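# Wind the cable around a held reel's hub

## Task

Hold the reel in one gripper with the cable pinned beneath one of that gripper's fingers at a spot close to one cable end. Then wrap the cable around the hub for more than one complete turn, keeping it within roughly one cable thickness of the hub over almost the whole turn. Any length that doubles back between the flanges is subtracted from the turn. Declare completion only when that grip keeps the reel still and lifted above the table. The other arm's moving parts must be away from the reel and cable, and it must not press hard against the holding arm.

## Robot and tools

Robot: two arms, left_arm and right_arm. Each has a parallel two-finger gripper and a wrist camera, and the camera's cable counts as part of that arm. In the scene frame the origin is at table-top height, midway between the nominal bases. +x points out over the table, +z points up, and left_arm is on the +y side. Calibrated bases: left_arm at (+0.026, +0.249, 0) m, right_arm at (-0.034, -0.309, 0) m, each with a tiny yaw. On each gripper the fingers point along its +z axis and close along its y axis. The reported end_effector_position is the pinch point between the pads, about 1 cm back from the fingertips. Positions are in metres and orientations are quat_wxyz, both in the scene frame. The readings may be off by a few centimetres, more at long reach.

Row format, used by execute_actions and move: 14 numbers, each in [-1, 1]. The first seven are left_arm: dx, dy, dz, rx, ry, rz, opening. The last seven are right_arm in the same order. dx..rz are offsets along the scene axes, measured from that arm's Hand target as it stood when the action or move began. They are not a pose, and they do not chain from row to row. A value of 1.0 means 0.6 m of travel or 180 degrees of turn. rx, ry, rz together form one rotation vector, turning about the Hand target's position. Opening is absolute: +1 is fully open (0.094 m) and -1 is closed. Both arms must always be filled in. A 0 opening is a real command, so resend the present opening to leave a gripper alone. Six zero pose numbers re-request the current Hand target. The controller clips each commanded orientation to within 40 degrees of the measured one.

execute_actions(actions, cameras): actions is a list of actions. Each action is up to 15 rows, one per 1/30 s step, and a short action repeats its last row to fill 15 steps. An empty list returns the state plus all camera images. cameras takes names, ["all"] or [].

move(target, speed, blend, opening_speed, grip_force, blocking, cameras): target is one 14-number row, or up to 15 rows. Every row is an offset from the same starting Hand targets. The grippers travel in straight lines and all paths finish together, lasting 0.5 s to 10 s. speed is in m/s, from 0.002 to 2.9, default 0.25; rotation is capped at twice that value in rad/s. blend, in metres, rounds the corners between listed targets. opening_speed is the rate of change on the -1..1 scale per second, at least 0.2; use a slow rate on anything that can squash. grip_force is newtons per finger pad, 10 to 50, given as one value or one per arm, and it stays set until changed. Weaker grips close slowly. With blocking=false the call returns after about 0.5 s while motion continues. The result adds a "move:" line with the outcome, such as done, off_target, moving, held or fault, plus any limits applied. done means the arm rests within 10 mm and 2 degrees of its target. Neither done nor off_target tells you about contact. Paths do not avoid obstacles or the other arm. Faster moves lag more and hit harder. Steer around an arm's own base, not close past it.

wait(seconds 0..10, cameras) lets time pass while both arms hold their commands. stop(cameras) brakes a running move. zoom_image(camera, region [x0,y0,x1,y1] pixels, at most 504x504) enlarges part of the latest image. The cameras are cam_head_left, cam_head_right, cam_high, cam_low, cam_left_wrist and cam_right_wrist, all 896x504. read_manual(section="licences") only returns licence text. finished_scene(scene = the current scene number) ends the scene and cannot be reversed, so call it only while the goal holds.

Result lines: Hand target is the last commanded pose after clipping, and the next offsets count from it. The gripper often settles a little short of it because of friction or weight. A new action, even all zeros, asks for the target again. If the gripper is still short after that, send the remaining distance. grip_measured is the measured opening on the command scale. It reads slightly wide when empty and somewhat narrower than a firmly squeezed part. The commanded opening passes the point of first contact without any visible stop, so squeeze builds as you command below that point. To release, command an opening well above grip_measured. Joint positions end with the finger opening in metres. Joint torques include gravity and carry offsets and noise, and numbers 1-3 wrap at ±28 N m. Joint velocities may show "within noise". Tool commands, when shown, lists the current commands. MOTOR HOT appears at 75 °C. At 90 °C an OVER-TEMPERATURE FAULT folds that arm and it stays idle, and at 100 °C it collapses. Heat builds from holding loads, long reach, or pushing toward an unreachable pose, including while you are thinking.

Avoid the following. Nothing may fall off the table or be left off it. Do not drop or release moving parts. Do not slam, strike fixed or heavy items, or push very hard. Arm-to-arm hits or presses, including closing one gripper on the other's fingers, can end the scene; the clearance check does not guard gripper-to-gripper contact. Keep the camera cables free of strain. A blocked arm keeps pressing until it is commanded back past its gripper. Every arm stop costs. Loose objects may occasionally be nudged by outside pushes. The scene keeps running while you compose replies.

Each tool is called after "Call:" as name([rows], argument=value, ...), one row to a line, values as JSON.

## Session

Scene 1 done. Now scene 2: look first.

Call:
execute_actions(actions=[], cameras=["all"])

Scene clock: 0.00 s.
left_arm: end_effector_position=(+0.4403, +0.2510, +0.0941) grip_measured=+1.000 end_effector_quat_wxyz=(+0.573, +0.003, +0.819, +0.013) | right_arm: end_effector_position=(+0.3633, -0.3047, +0.0965) grip_measured=+1.000 end_effector_quat_wxyz=(+0.594, +0.005, +0.805, +0.002)
Joint positions: left_arm=[0.052 1.603 0.43 0.823 -0.026 0.016 0.094] | right_arm=[0.005 1.576 0.337 0.939 0.017 0.015 0.094]
Joint velocities: within noise
Joint torques (N m): no reading
Heat: left arm: 32 °C; right arm: 47 °C.
Hand target: left_arm +0.4412, +0.2510, +0.0963; +0.575, +0.003, +0.818, +0.013 | right_arm +0.3654, -0.3045, +0.1013; +0.599, +0.005, +0.801, +0.003
Tool commands: left_gripper/opening=+1.0 right_gripper/opening=+1.0
camera_calibration:
cam_left_wrist: T_world_to_cam=[[0.00950406, -0.999657, -0.0244201, 0.24997], [-0.725097, 0.00992709, -0.688575, 0.417042], [0.688581, 0.0242512, -0.724753, -0.153536], [0, 0, 0, 1]] pos_world=[0.405742, 0.249468, 0.181993]
cam_right_wrist: T_world_to_cam=[[0.0162598, -0.999857, -0.00463336, -0.308553], [-0.649489, -0.00703866, -0.760339, 0.347341], [0.760197, 0.0153723, -0.64951, -0.114032], [0, 0, 0, 1]] pos_world=[0.317298, -0.304311, 0.188602]

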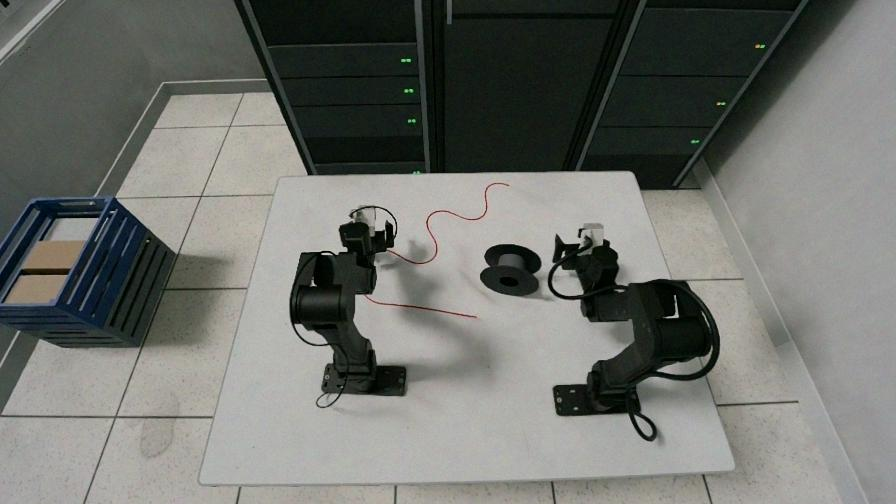

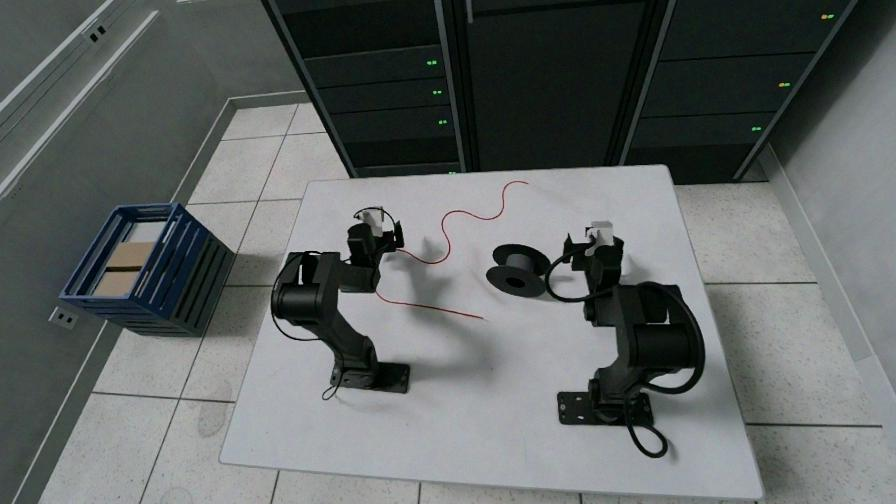

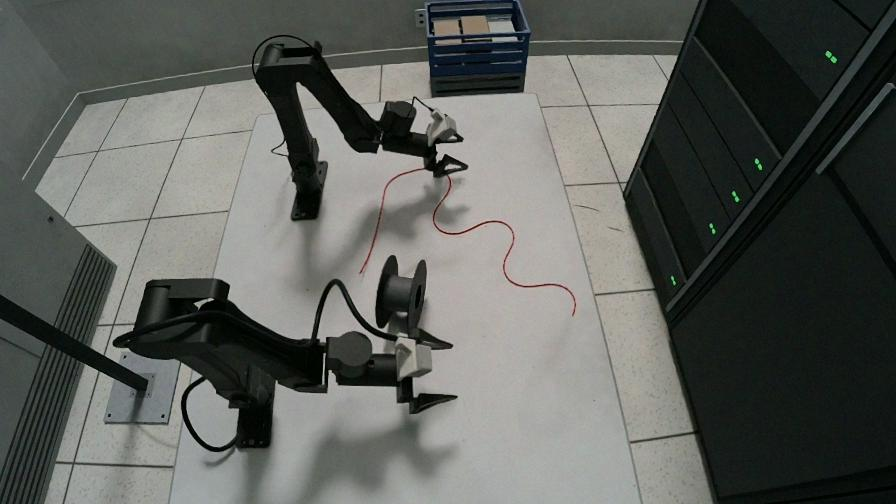

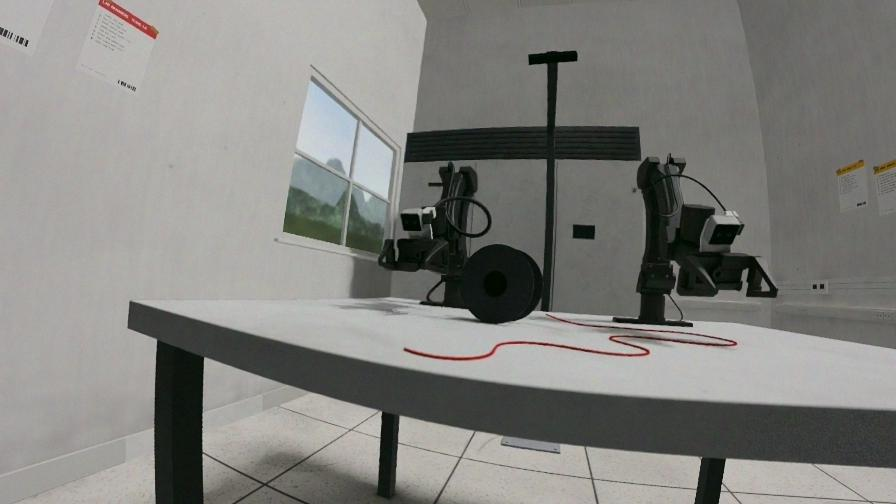

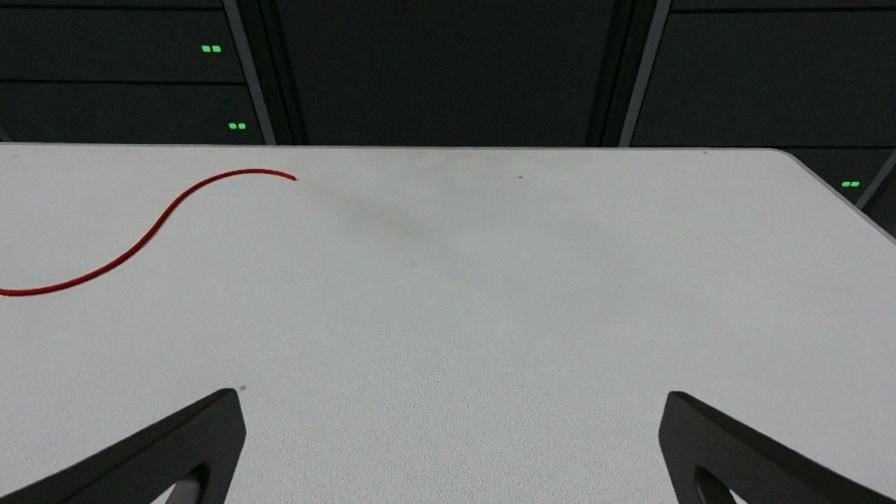

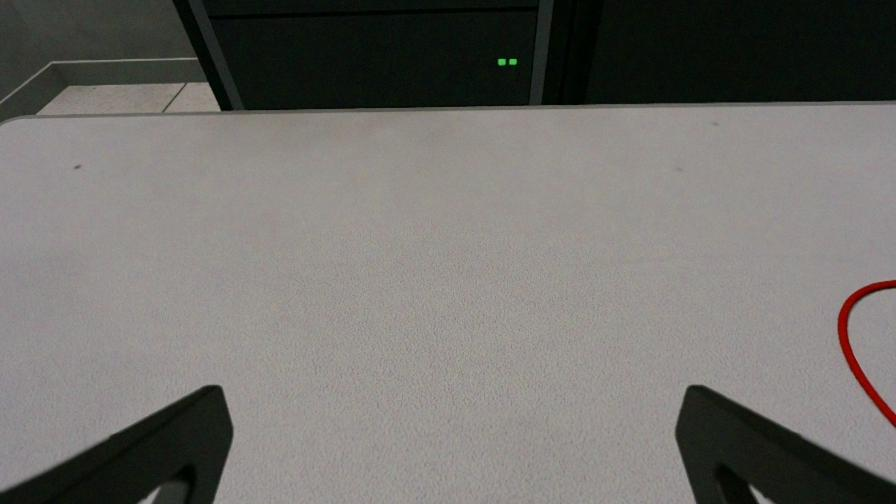

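Call:
zoom_image(camera="cam_head_left", region=[350, 160, 610, 340])

Call:
zoom_image(camera="cam_high", region=[340, 140, 600, 340])

Call:
zoom_image(camera="cam_low", region=[380, 200, 760, 380])

Scaled by 1.938 from the camera's 896x504 image, which has a finer 1280x720 frame.

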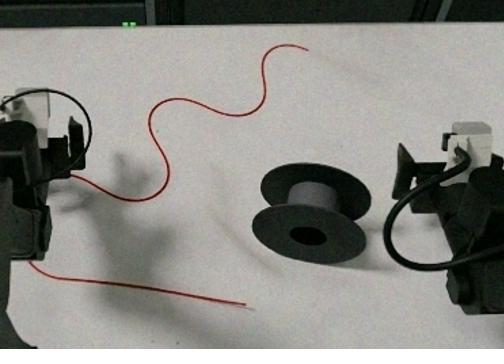

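Scaled by 1.938 from the camera's 896x504 image, which has a finer 1280x720 frame.

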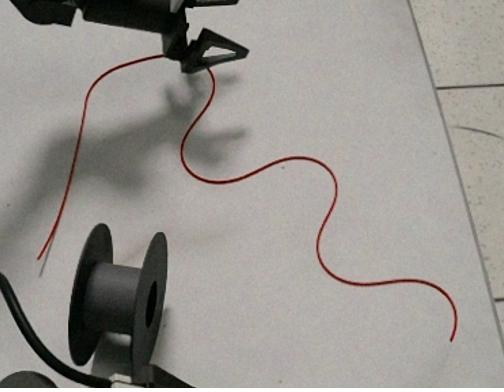

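Scaled by 1.326 from the camera's 896x504 image, which has a finer 1280x720 frame.

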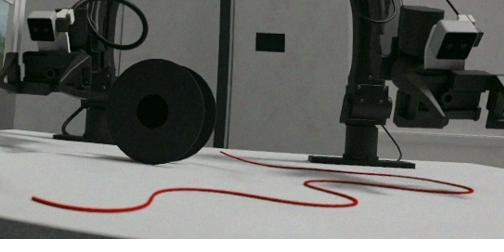

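Call:
move([
  [0,0,0,0,0,0,-0.5,0,0,0.2,-0.03,0.04,0.12,-0.1],
  [0,0,0,0,0,0,-0.5,-0.0973,0.115,0.2345,-0.1055,0.1345,0.4141,-0.1],
], speed=0.3, blend=[0.03,0], cameras=["cam_head_left","cam_high","cam_low","cam_left_wrist","cam_right_wrist"])

Scene clock: 132.93 s.
left_arm: end_effector_position=(+0.4403, +0.2510, +0.0941) grip_measured=-0.497 end_effector_quat_wxyz=(+0.573, +0.003, +0.819, +0.013) | right_arm: end_effector_position=(+0.3032, -0.2385, +0.2361) grip_measured=-0.098 end_effector_quat_wxyz=(+0.291, -0.562, +0.738, +0.234)
Joint positions: left_arm=[0.052 1.603 0.43 0.823 -0.026 0.016 0.024] | right_arm=[-0.178 1.725 1.711 -1.484 -0.763 -1.439 0.042]
Joint torques (N m): left_arm=[0.12 -6.08 6.41 1.46 -0.02 -0.01] | right_arm=[0.34 -6.68 8.1 0.32 -0.54 -0.1]
Heat: left arm: 40 °C; right arm: 52 °C.
Hand target: left_arm +0.4412, +0.2510, +0.0963; +0.575, +0.003, +0.818, +0.013 | right_arm +0.3069, -0.2354, +0.2419; +0.300, -0.566, +0.730, +0.237
Off the commanded pose: left_arm 0.002 m, 0 deg | right_arm 0.008 m, 2 deg.
move: done; blend cut to 0 m at target 1
camera_calibration:
cam_left_wrist: T_world_to_cam=[[0.00950406, -0.999657, -0.0244201, 0.24997], [-0.725097, 0.00992709, -0.688575, 0.417042], [0.688581, 0.0242512, -0.724753, -0.153536], [0, 0, 0, 1]] pos_world=[0.405742, 0.249468, 0.181993]
cam_right_wrist: T_world_to_cam=[[0.970599, -0.239518, -0.0238299, -0.344353], [-0.232472, -0.907148, -0.35077, -0.0228577], [0.0623986, 0.345997, -0.936158, 0.379407], [0, 0, 0, 1]] pos_world=[0.305241, -0.234488, 0.338962]
Images, in order (width x height): cam_head_left 896x504, cam_high 896x504, cam_low 896x504, cam_left_wrist 896x504, cam_right_wrist 896x504.

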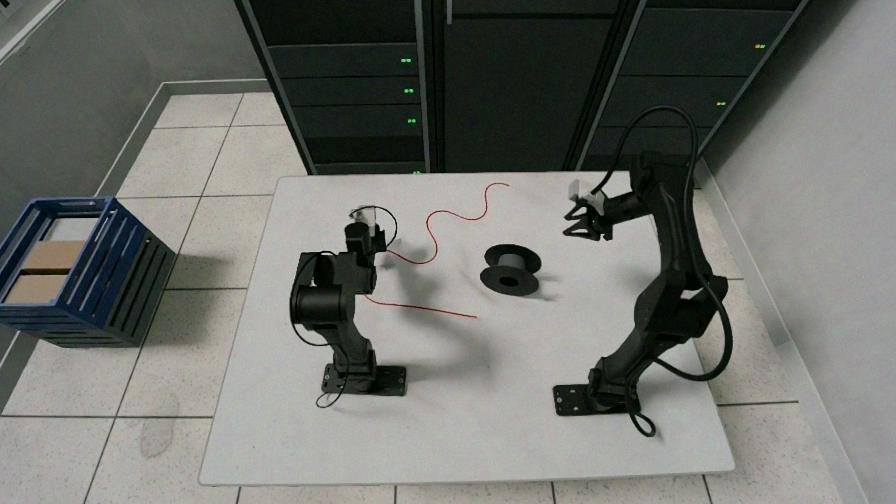

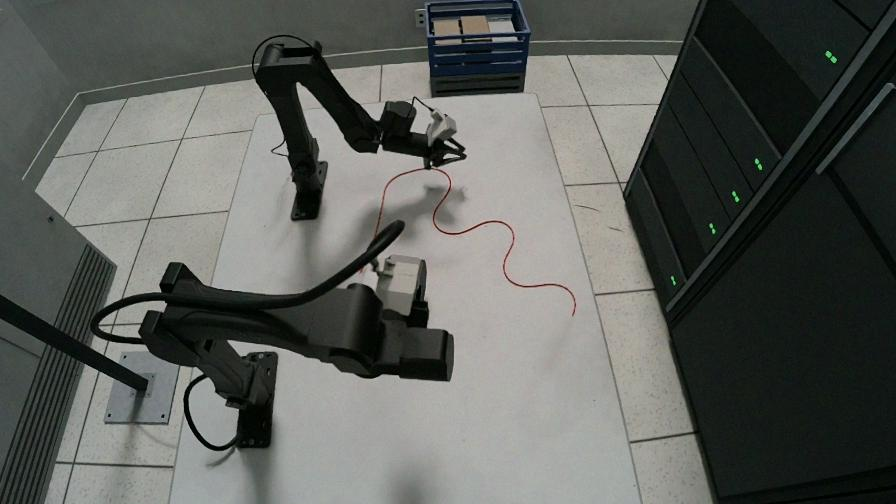

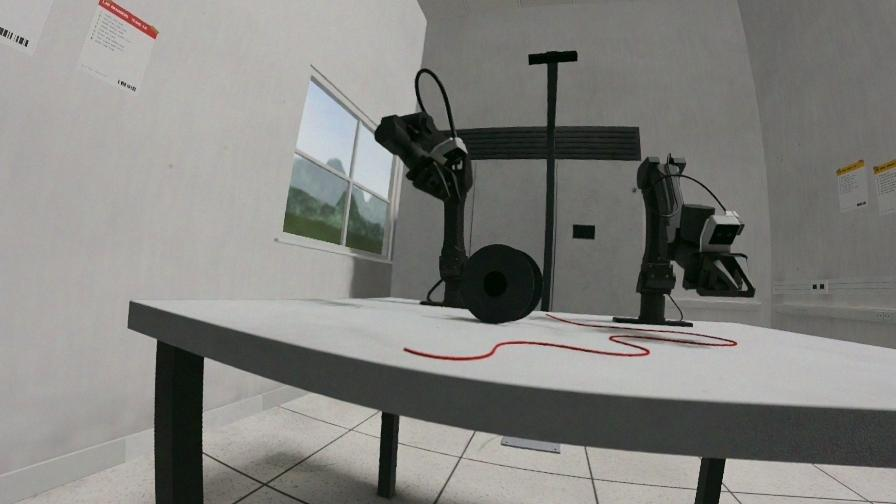

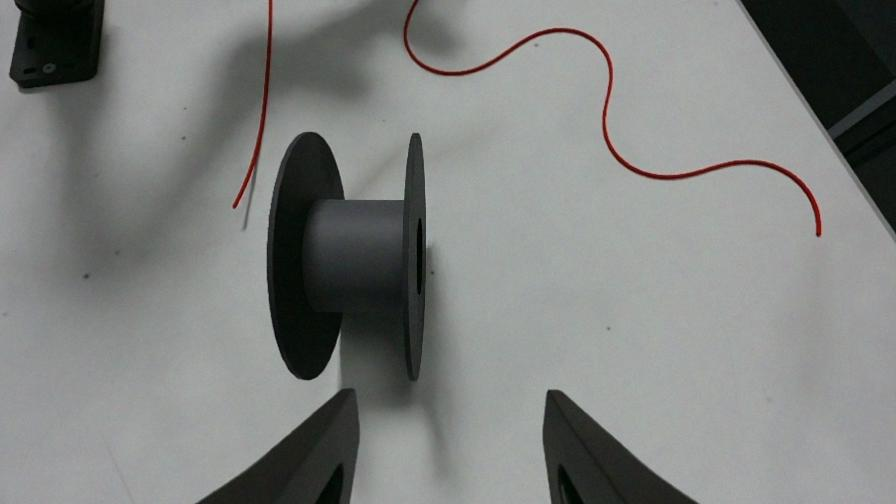

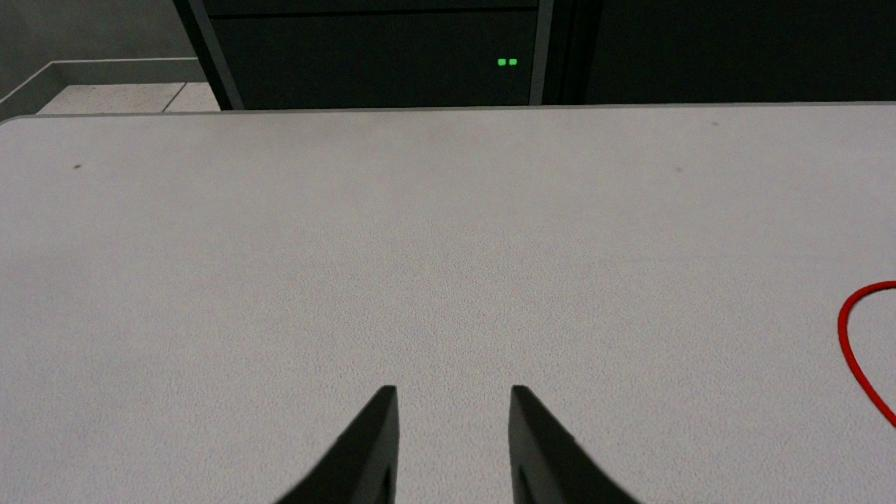

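Call:
move([
  [0,0,0,0,0,0,-0.5,-0.0287,0.0465,-0.039,0,0,0,-0.1],
  [0,0,0,0,0,0,-0.5,-0.0008,0.1607,-0.16,0,0,0,-0.1],
], speed=0.15, blend=[0.02,0], cameras=["cam_head_left","cam_low","cam_left_wrist","cam_right_wrist"])

Scene clock: 159.90 s.
left_arm: end_effector_position=(+0.4403, +0.2510, +0.0941) grip_measured=-0.497 end_effector_quat_wxyz=(+0.573, +0.003, +0.819, +0.013) | right_arm: end_effector_position=(+0.3093, -0.1414, +0.1492) grip_measured=-0.098 end_effector_quat_wxyz=(+0.300, -0.568, +0.731, +0.228)
Joint positions: left_arm=[0.052 1.603 0.43 0.823 -0.026 0.016 0.024] | right_arm=[0.132 1.645 1.254 -0.813 -0.697 -1.044 0.042]
Joint torques (N m): left_arm=[0.18 -5.97 6.61 1.47 -0.05 0.02] | right_arm=[0.13 -7.56 5.41 1.06 -0.47 0.07]
Heat: left arm: 40 °C; right arm: 47 °C.
Hand target: left_arm +0.4412, +0.2510, +0.0963; +0.575, +0.003, +0.818, +0.013 | right_arm +0.3066, -0.1391, +0.1460; +0.300, -0.566, +0.730, +0.237
Off the commanded pose: left_arm 0.002 m, 0 deg | right_arm 0.005 m, 1 deg.
move: done
camera_calibration:
cam_left_wrist: T_world_to_cam=[[0.00950406, -0.999657, -0.0244201, 0.24997], [-0.725097, 0.00992709, -0.688575, 0.417042], [0.688581, 0.0242512, -0.724753, -0.153536], [0, 0, 0, 1]] pos_world=[0.405742, 0.249468, 0.181993]
cam_right_wrist: T_world_to_cam=[[0.973183, -0.230017, 0.00266984, -0.332448], [-0.213879, -0.909057, -0.357591, 0.0311126], [0.0846792, 0.347431, -0.933874, 0.257098], [0, 0, 0, 1]] pos_world=[0.308416, -0.137509, 0.252111]
Images, in order (width x height): cam_head_left 896x504, cam_low 896x504, cam_left_wrist 896x504, cam_right_wrist 896x504.

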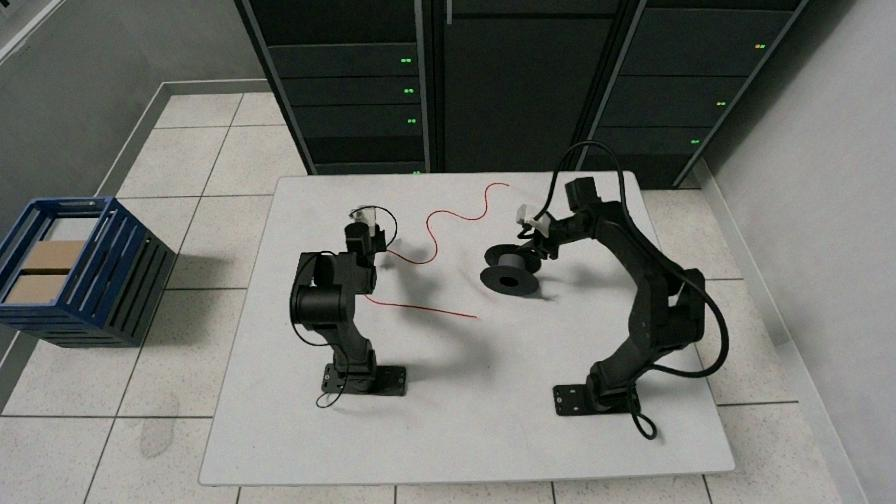

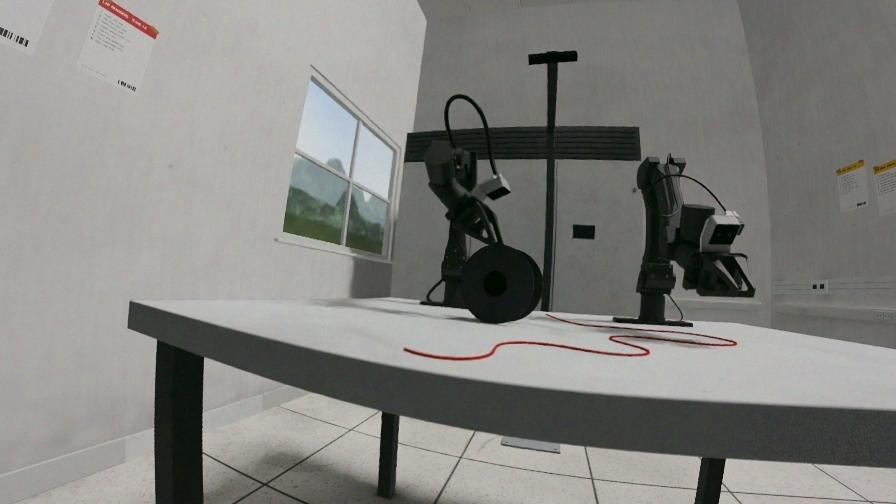

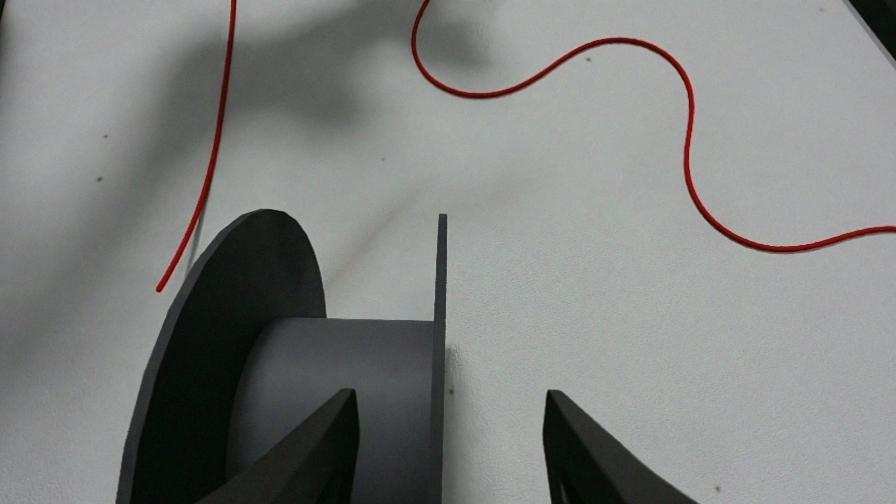

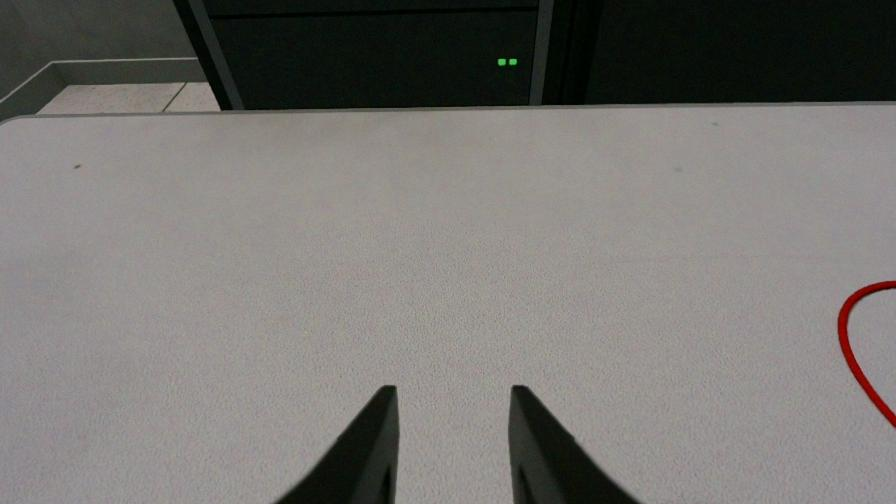

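Call:
move([
  [0,0,0,0,0,0,-0.5,-0.005,0.001,-0.0183,0,0,0,-0.1],
  [0,0,0,0,0,0,-0.5,-0.005,0.001,-0.0183,0,0,0,-1],
], speed=0.08, cameras=["cam_low","cam_left_wrist"])

Scene clock: 173.83 s.
left_arm: end_effector_position=(+0.4403, +0.2510, +0.0941) grip_measured=-0.497 end_effector_quat_wxyz=(+0.573, +0.003, +0.819, +0.013) | right_arm: end_effector_position=(+0.3061, -0.1414, +0.1367) grip_measured=-0.945 end_effector_quat_wxyz=(+0.298, -0.563, +0.735, +0.232)
Joint positions: left_arm=[0.052 1.603 0.43 0.823 -0.026 0.016 0.024] | right_arm=[0.132 1.645 1.203 -0.766 -0.7 -1.031 0.003]
Joint torques (N m): left_arm=[0.18 -6.19 6.35 1.48 -0.02 0.05] | right_arm=[0.43 -7.83 5.5 1.07 -0.43 -0.03]
Heat: left arm: 41 °C; right arm: 47 °C.
Hand target: left_arm +0.4412, +0.2510, +0.0963; +0.575, +0.003, +0.818, +0.013 | right_arm +0.3035, -0.1385, +0.1349; +0.300, -0.566, +0.730, +0.237
Off the commanded pose: left_arm 0.002 m, 0 deg | right_arm 0.004 m, 1 deg.
move: done
camera_calibration:
cam_left_wrist: T_world_to_cam=[[0.00950406, -0.999657, -0.0244201, 0.24997], [-0.725097, 0.00992709, -0.688575, 0.417042], [0.688581, 0.0242512, -0.724753, -0.153536], [0, 0, 0, 1]] pos_world=[0.405742, 0.249468, 0.181993]
Images, in order (width x height): cam_low 896x504, cam_left_wrist 896x504.

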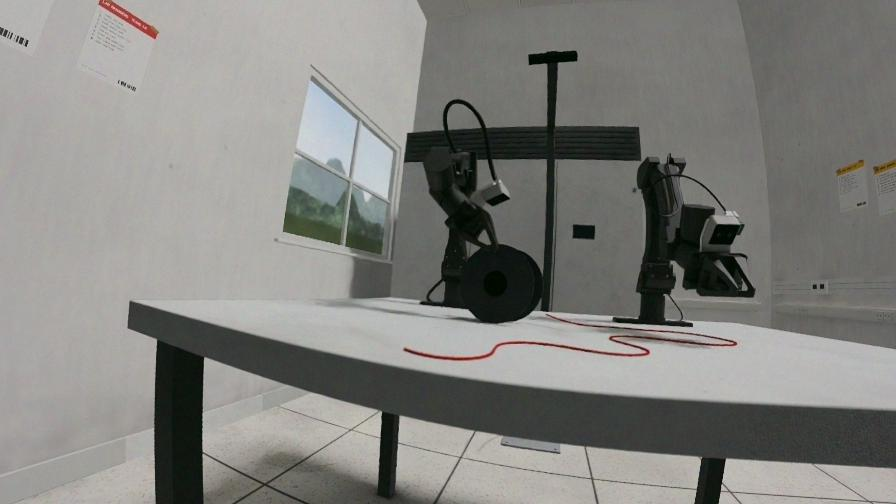

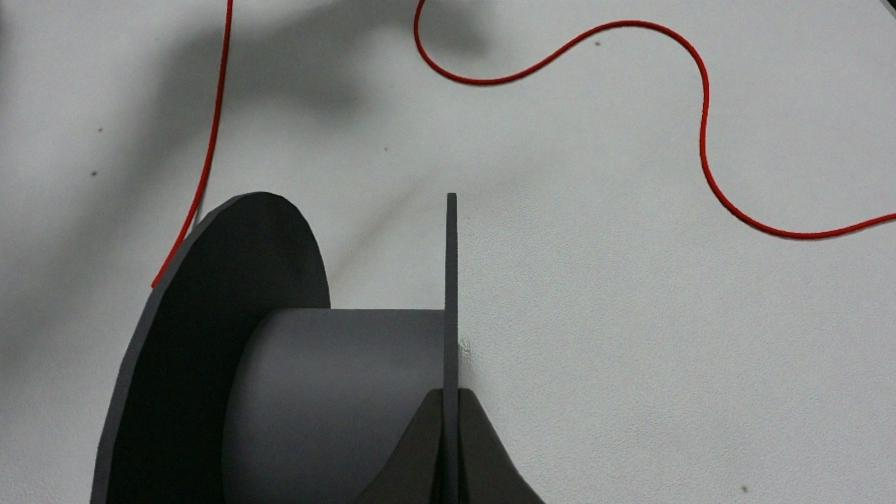

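Call:
move([
  [0,0,0,0,0,0,-0.5,0,0,0.2,0,0,0,-1],
  [0,0,0,0,0,0,-0.5,0.044,0.0475,0.208,0.1856,-0.185,-0.3275,-1],
  [0,0,0,0,0,0,-0.5,0.0555,0.063,0.02,0.1856,-0.185,-0.3275,-1],
], speed=0.2, blend=[0.02,0.02,0], cameras=["cam_head_left","cam_high","cam_low","cam_left_wrist"])

Scene clock: 224.47 s.
left_arm: end_effector_position=(+0.4403, +0.2510, +0.0941) grip_measured=-0.497 end_effector_quat_wxyz=(+0.573, +0.003, +0.819, +0.013) | right_arm: end_effector_position=(+0.3373, -0.1026, +0.1350) grip_measured=-0.945 end_effector_quat_wxyz=(+0.683, -0.092, +0.720, +0.076)
Joint positions: left_arm=[0.052 1.603 0.43 0.823 -0.026 0.016 0.024] | right_arm=[0.68 1.786 0.422 1.304 0.451 0.01 0.003]
Joint torques (N m): left_arm=[0.2 -6.13 6.54 1.48 -0.02 0.05] | right_arm=[0.49 -6.38 4.41 2.66 0.03 0.04]
Heat: left arm: 42 °C; right arm: 48 °C.
Hand target: left_arm +0.4412, +0.2510, +0.0963; +0.575, +0.003, +0.818, +0.013 | right_arm +0.3368, -0.1006, +0.1470; +0.701, -0.081, +0.703, +0.089
Off the commanded pose: left_arm 0.002 m, 0 deg | right_arm 0.012 m, 3 deg.
move: off_target (right_arm)
camera_calibration:
cam_left_wrist: T_world_to_cam=[[0.00950406, -0.999657, -0.0244201, 0.24997], [-0.725097, 0.00992709, -0.688575, 0.417042], [0.688581, 0.0242512, -0.724753, -0.153536], [0, 0, 0, 1]] pos_world=[0.405742, 0.249468, 0.181993]
Images, in order (width x height): cam_head_left 896x504, cam_high 896x504, cam_low 896x504, cam_left_wrist 896x504.

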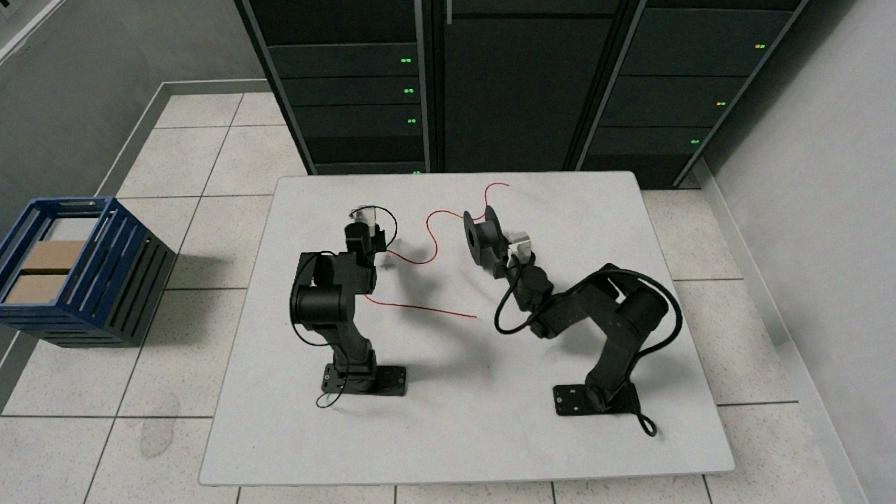

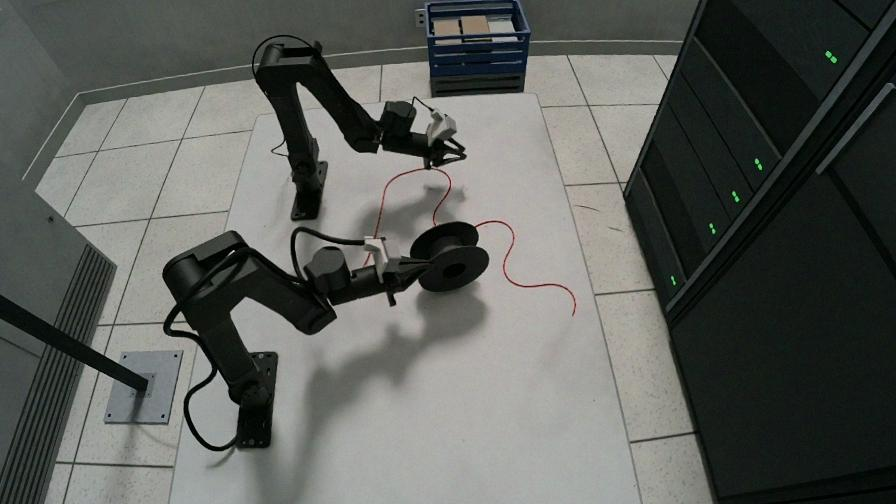

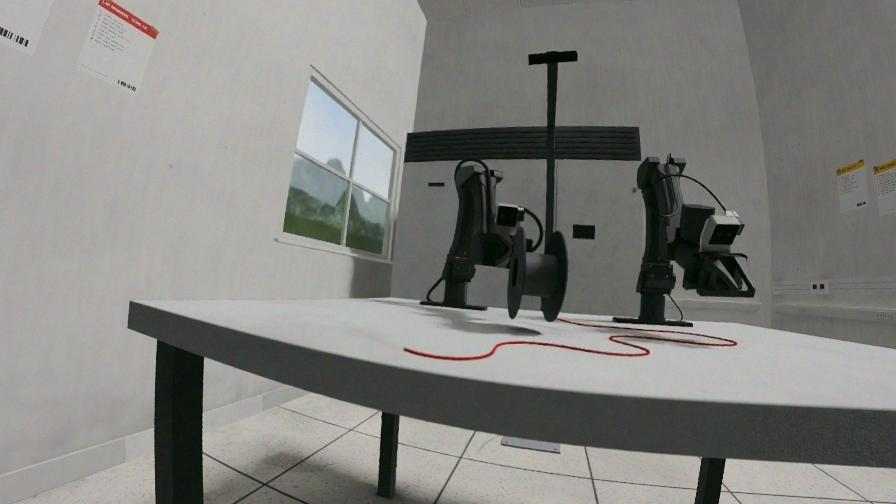

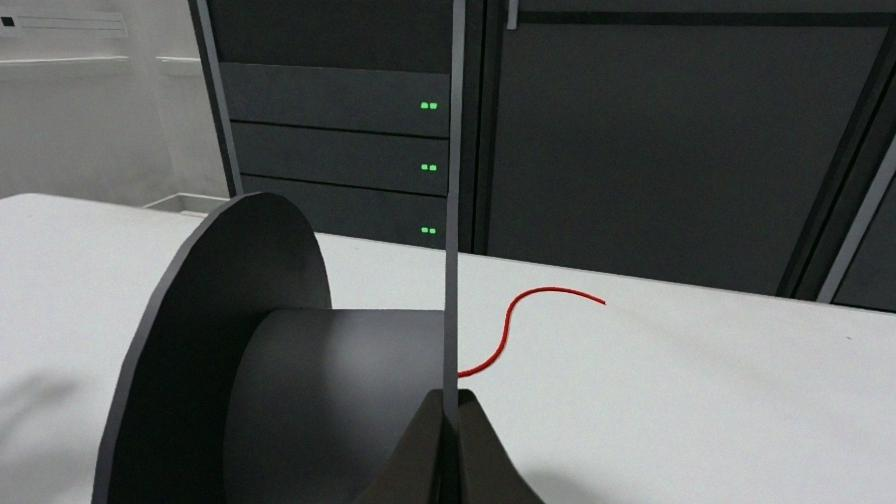

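Call:
move([
  [0,0,0,0,0,0,-0.5,-0.005,0.0667,0.033,0,0,-0.1556,-1],
  [0,0,0,0,0,0,-0.5,-0.005,0.0667,-0.028,0,0,-0.1556,-1],
], speed=0.15, blend=[0.01,0], cameras=["cam_head_left","cam_low","cam_left_wrist"])

Call:
zoom_image(camera="cam_low", region=[420, 180, 660, 360])

Scene clock: 304.70 s.
left_arm: end_effector_position=(+0.4403, +0.2510, +0.0941) grip_measured=-0.497 end_effector_quat_wxyz=(+0.573, +0.003, +0.819, +0.013) | right_arm: end_effector_position=(+0.3326, -0.0641, +0.1257) grip_measured=-0.945 end_effector_quat_wxyz=(+0.694, +0.076, +0.710, -0.097)
Joint positions: left_arm=[0.052 1.603 0.43 0.823 -0.026 0.016 0.024] | right_arm=[0.971 2.074 0.798 1.221 1.225 0.02 0.003]
Joint torques (N m): left_arm=[0.25 -6.22 6.46 1.47 -0.05 0.03] | right_arm=[0.31 -8.65 5.74 1.96 0.08 0.04]
Heat: left arm: 43 °C; right arm: 58 °C.
Hand target: left_arm +0.4412, +0.2510, +0.0963; +0.575, +0.003, +0.818, +0.013 | right_arm +0.3338, -0.0606, +0.1302; +0.702, +0.091, +0.702, -0.083
Off the commanded pose: left_arm 0.002 m, 0 deg | right_arm 0.006 m, 3 deg.
move: off_target (right_arm)
camera_calibration:
cam_left_wrist: T_world_to_cam=[[0.00950406, -0.999657, -0.0244201, 0.24997], [-0.725097, 0.00992709, -0.688575, 0.417042], [0.688581, 0.0242512, -0.724753, -0.153536], [0, 0, 0, 1]] pos_world=[0.405742, 0.249468, 0.181993]
Images, in order (width x height): cam_head_left 896x504, cam_low 896x504, cam_left_wrist 896x504.

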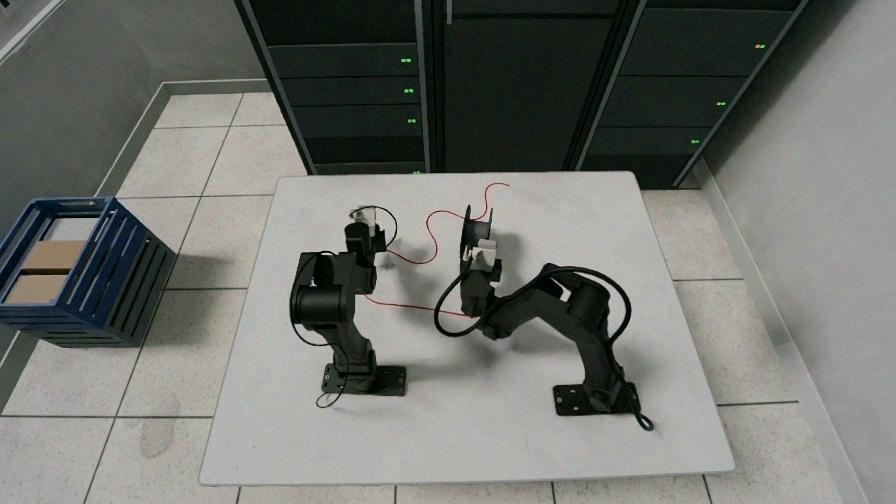

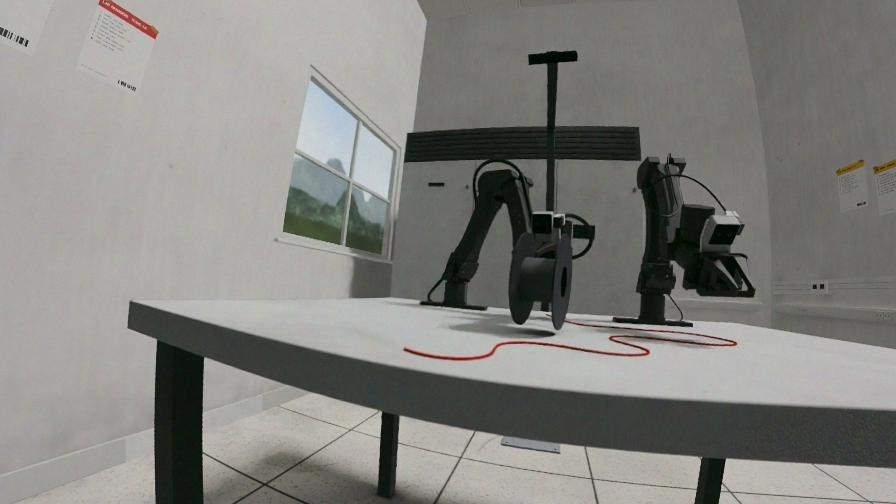

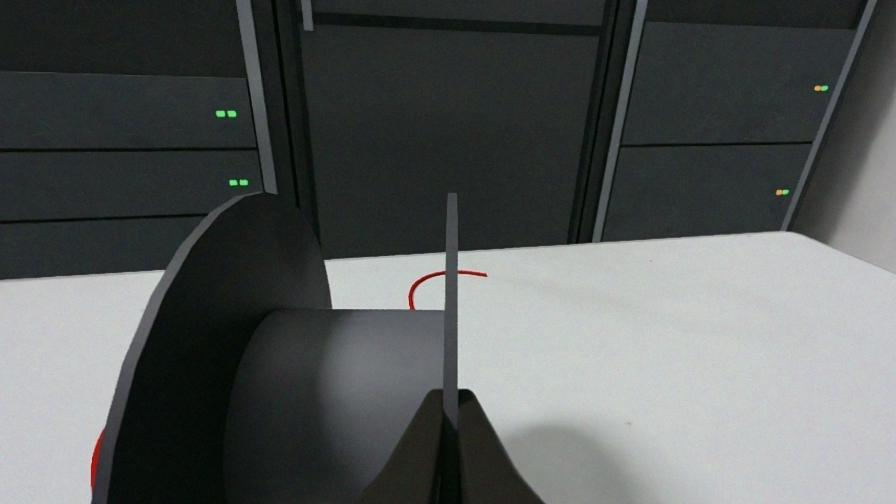

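Scaled by 2.100 from the camera's 896x504 image, which has a finer 1280x720 frame.

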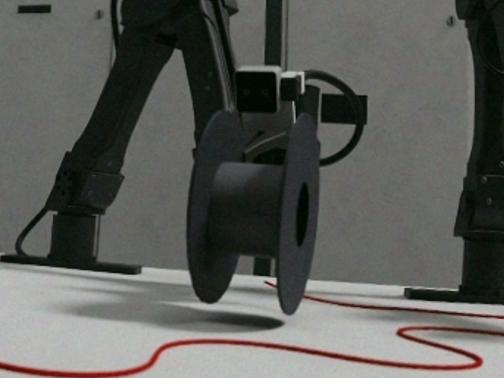

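Call:
move(target=[0,0,0,0,0,0,-0.5,0,0,-0.017,0,0,0,-1], speed=0.04, cameras=["cam_low"])

Call:
zoom_image(camera="cam_low", region=[420, 180, 660, 360])

Scene clock: 312.27 s.
left_arm: end_effector_position=(+0.4403, +0.2510, +0.0941) grip_measured=-0.497 end_effector_quat_wxyz=(+0.573, +0.003, +0.819, +0.013) | right_arm: end_effector_position=(+0.3327, -0.0641, +0.1163) grip_measured=-0.945 end_effector_quat_wxyz=(+0.694, +0.077, +0.709, -0.096)
Joint positions: left_arm=[0.052 1.603 0.43 0.823 -0.026 0.016 0.024] | right_arm=[0.971 2.113 0.798 1.264 1.227 0.019 0.003]
Joint torques (N m): left_arm=[0.16 -6.26 6.35 1.45 -0.04 0] | right_arm=[0.31 -8.69 5.42 1.94 0.04 0.05]
Heat: left arm: 43 °C; right arm: 57 °C.
Hand target: left_arm +0.4412, +0.2510, +0.0963; +0.575, +0.003, +0.818, +0.013 | right_arm +0.3338, -0.0606, +0.1200; +0.702, +0.091, +0.702, -0.083
Off the commanded pose: left_arm 0.002 m, 0 deg | right_arm 0.005 m, 2 deg.
move: done
Images, in order (width x height): cam_low 896x504.

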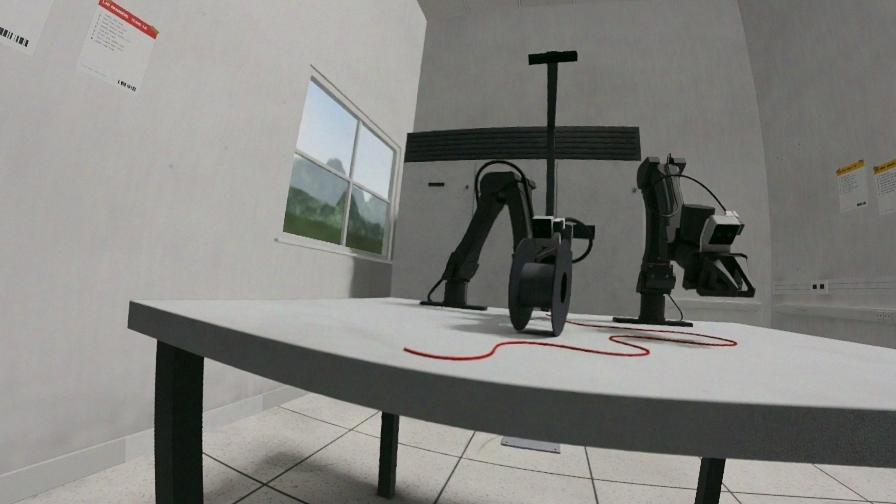

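Scaled by 2.100 from the camera's 896x504 image, which has a finer 1280x720 frame.

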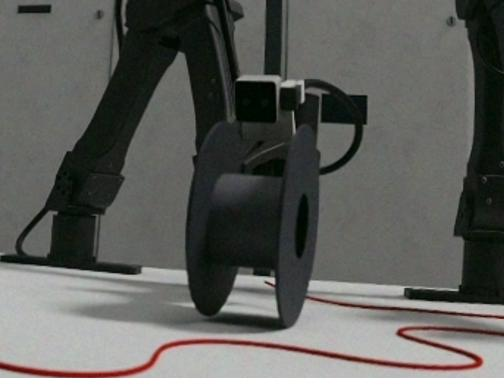

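Call:
move(target=[0,0,0,0,0,0,-0.5,0,0,-0.009,0,0,0,-1], speed=0.03, cameras=["cam_low","cam_head_left"])

Call:
zoom_image(camera="cam_low", region=[420, 180, 660, 360])

Scene clock: 318.00 s.
left_arm: end_effector_position=(+0.4403, +0.2510, +0.0941) grip_measured=-0.497 end_effector_quat_wxyz=(+0.573, +0.003, +0.819, +0.013) | right_arm: end_effector_position=(+0.3327, -0.0644, +0.1142) grip_measured=-0.945 end_effector_quat_wxyz=(+0.698, +0.085, +0.705, -0.090)
Joint positions: left_arm=[0.052 1.603 0.43 0.823 -0.026 0.016 0.024] | right_arm=[0.971 2.132 0.798 1.305 1.229 0.019 0.003]
Joint torques (N m): left_arm=[0.01 -6.12 6.46 1.45 -0.04 0] | right_arm=[0.31 -8.49 5.35 1.76 0.01 0.02]
Heat: left arm: 43 °C; right arm: 57 °C.
Hand target: left_arm +0.4412, +0.2510, +0.0963; +0.575, +0.003, +0.818, +0.013 | right_arm +0.3338, -0.0605, +0.1146; +0.702, +0.091, +0.702, -0.083
Off the commanded pose: left_arm 0.002 m, 0 deg | right_arm 0.004 m, 1 deg.
move: done
Images, in order (width x height): cam_head_left 896x504, cam_low 896x504.

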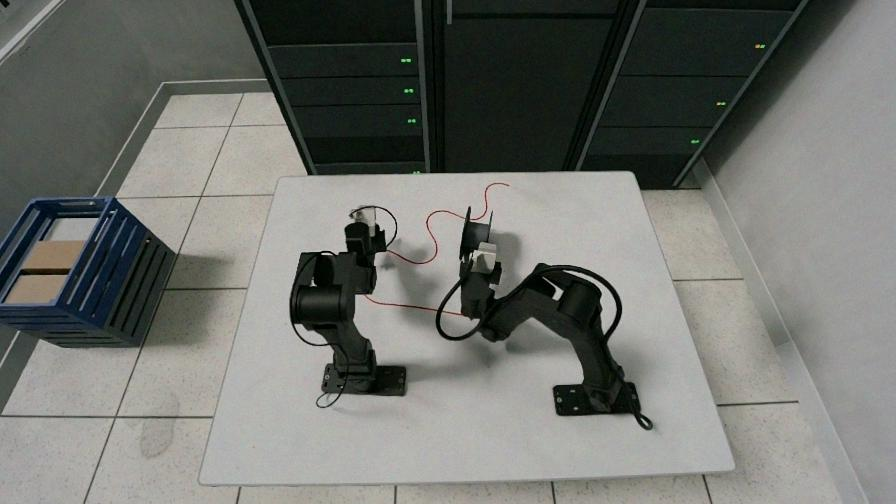

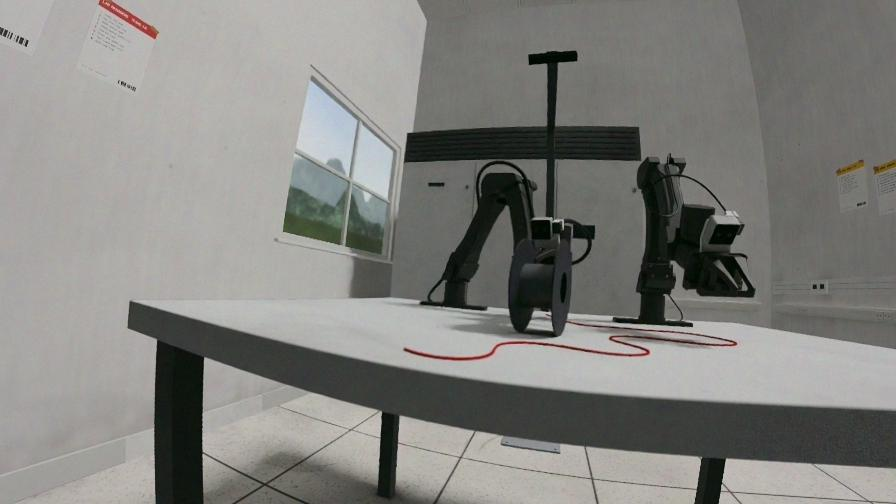

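Scaled by 2.100 from the camera's 896x504 image, which has a finer 1280x720 frame.

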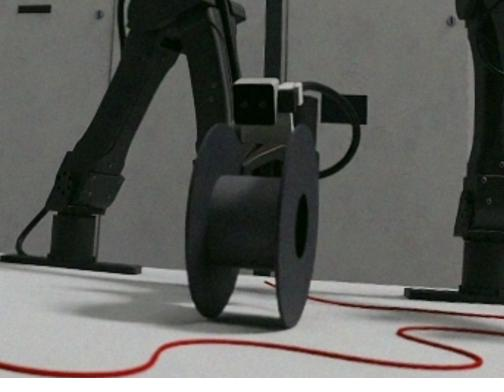

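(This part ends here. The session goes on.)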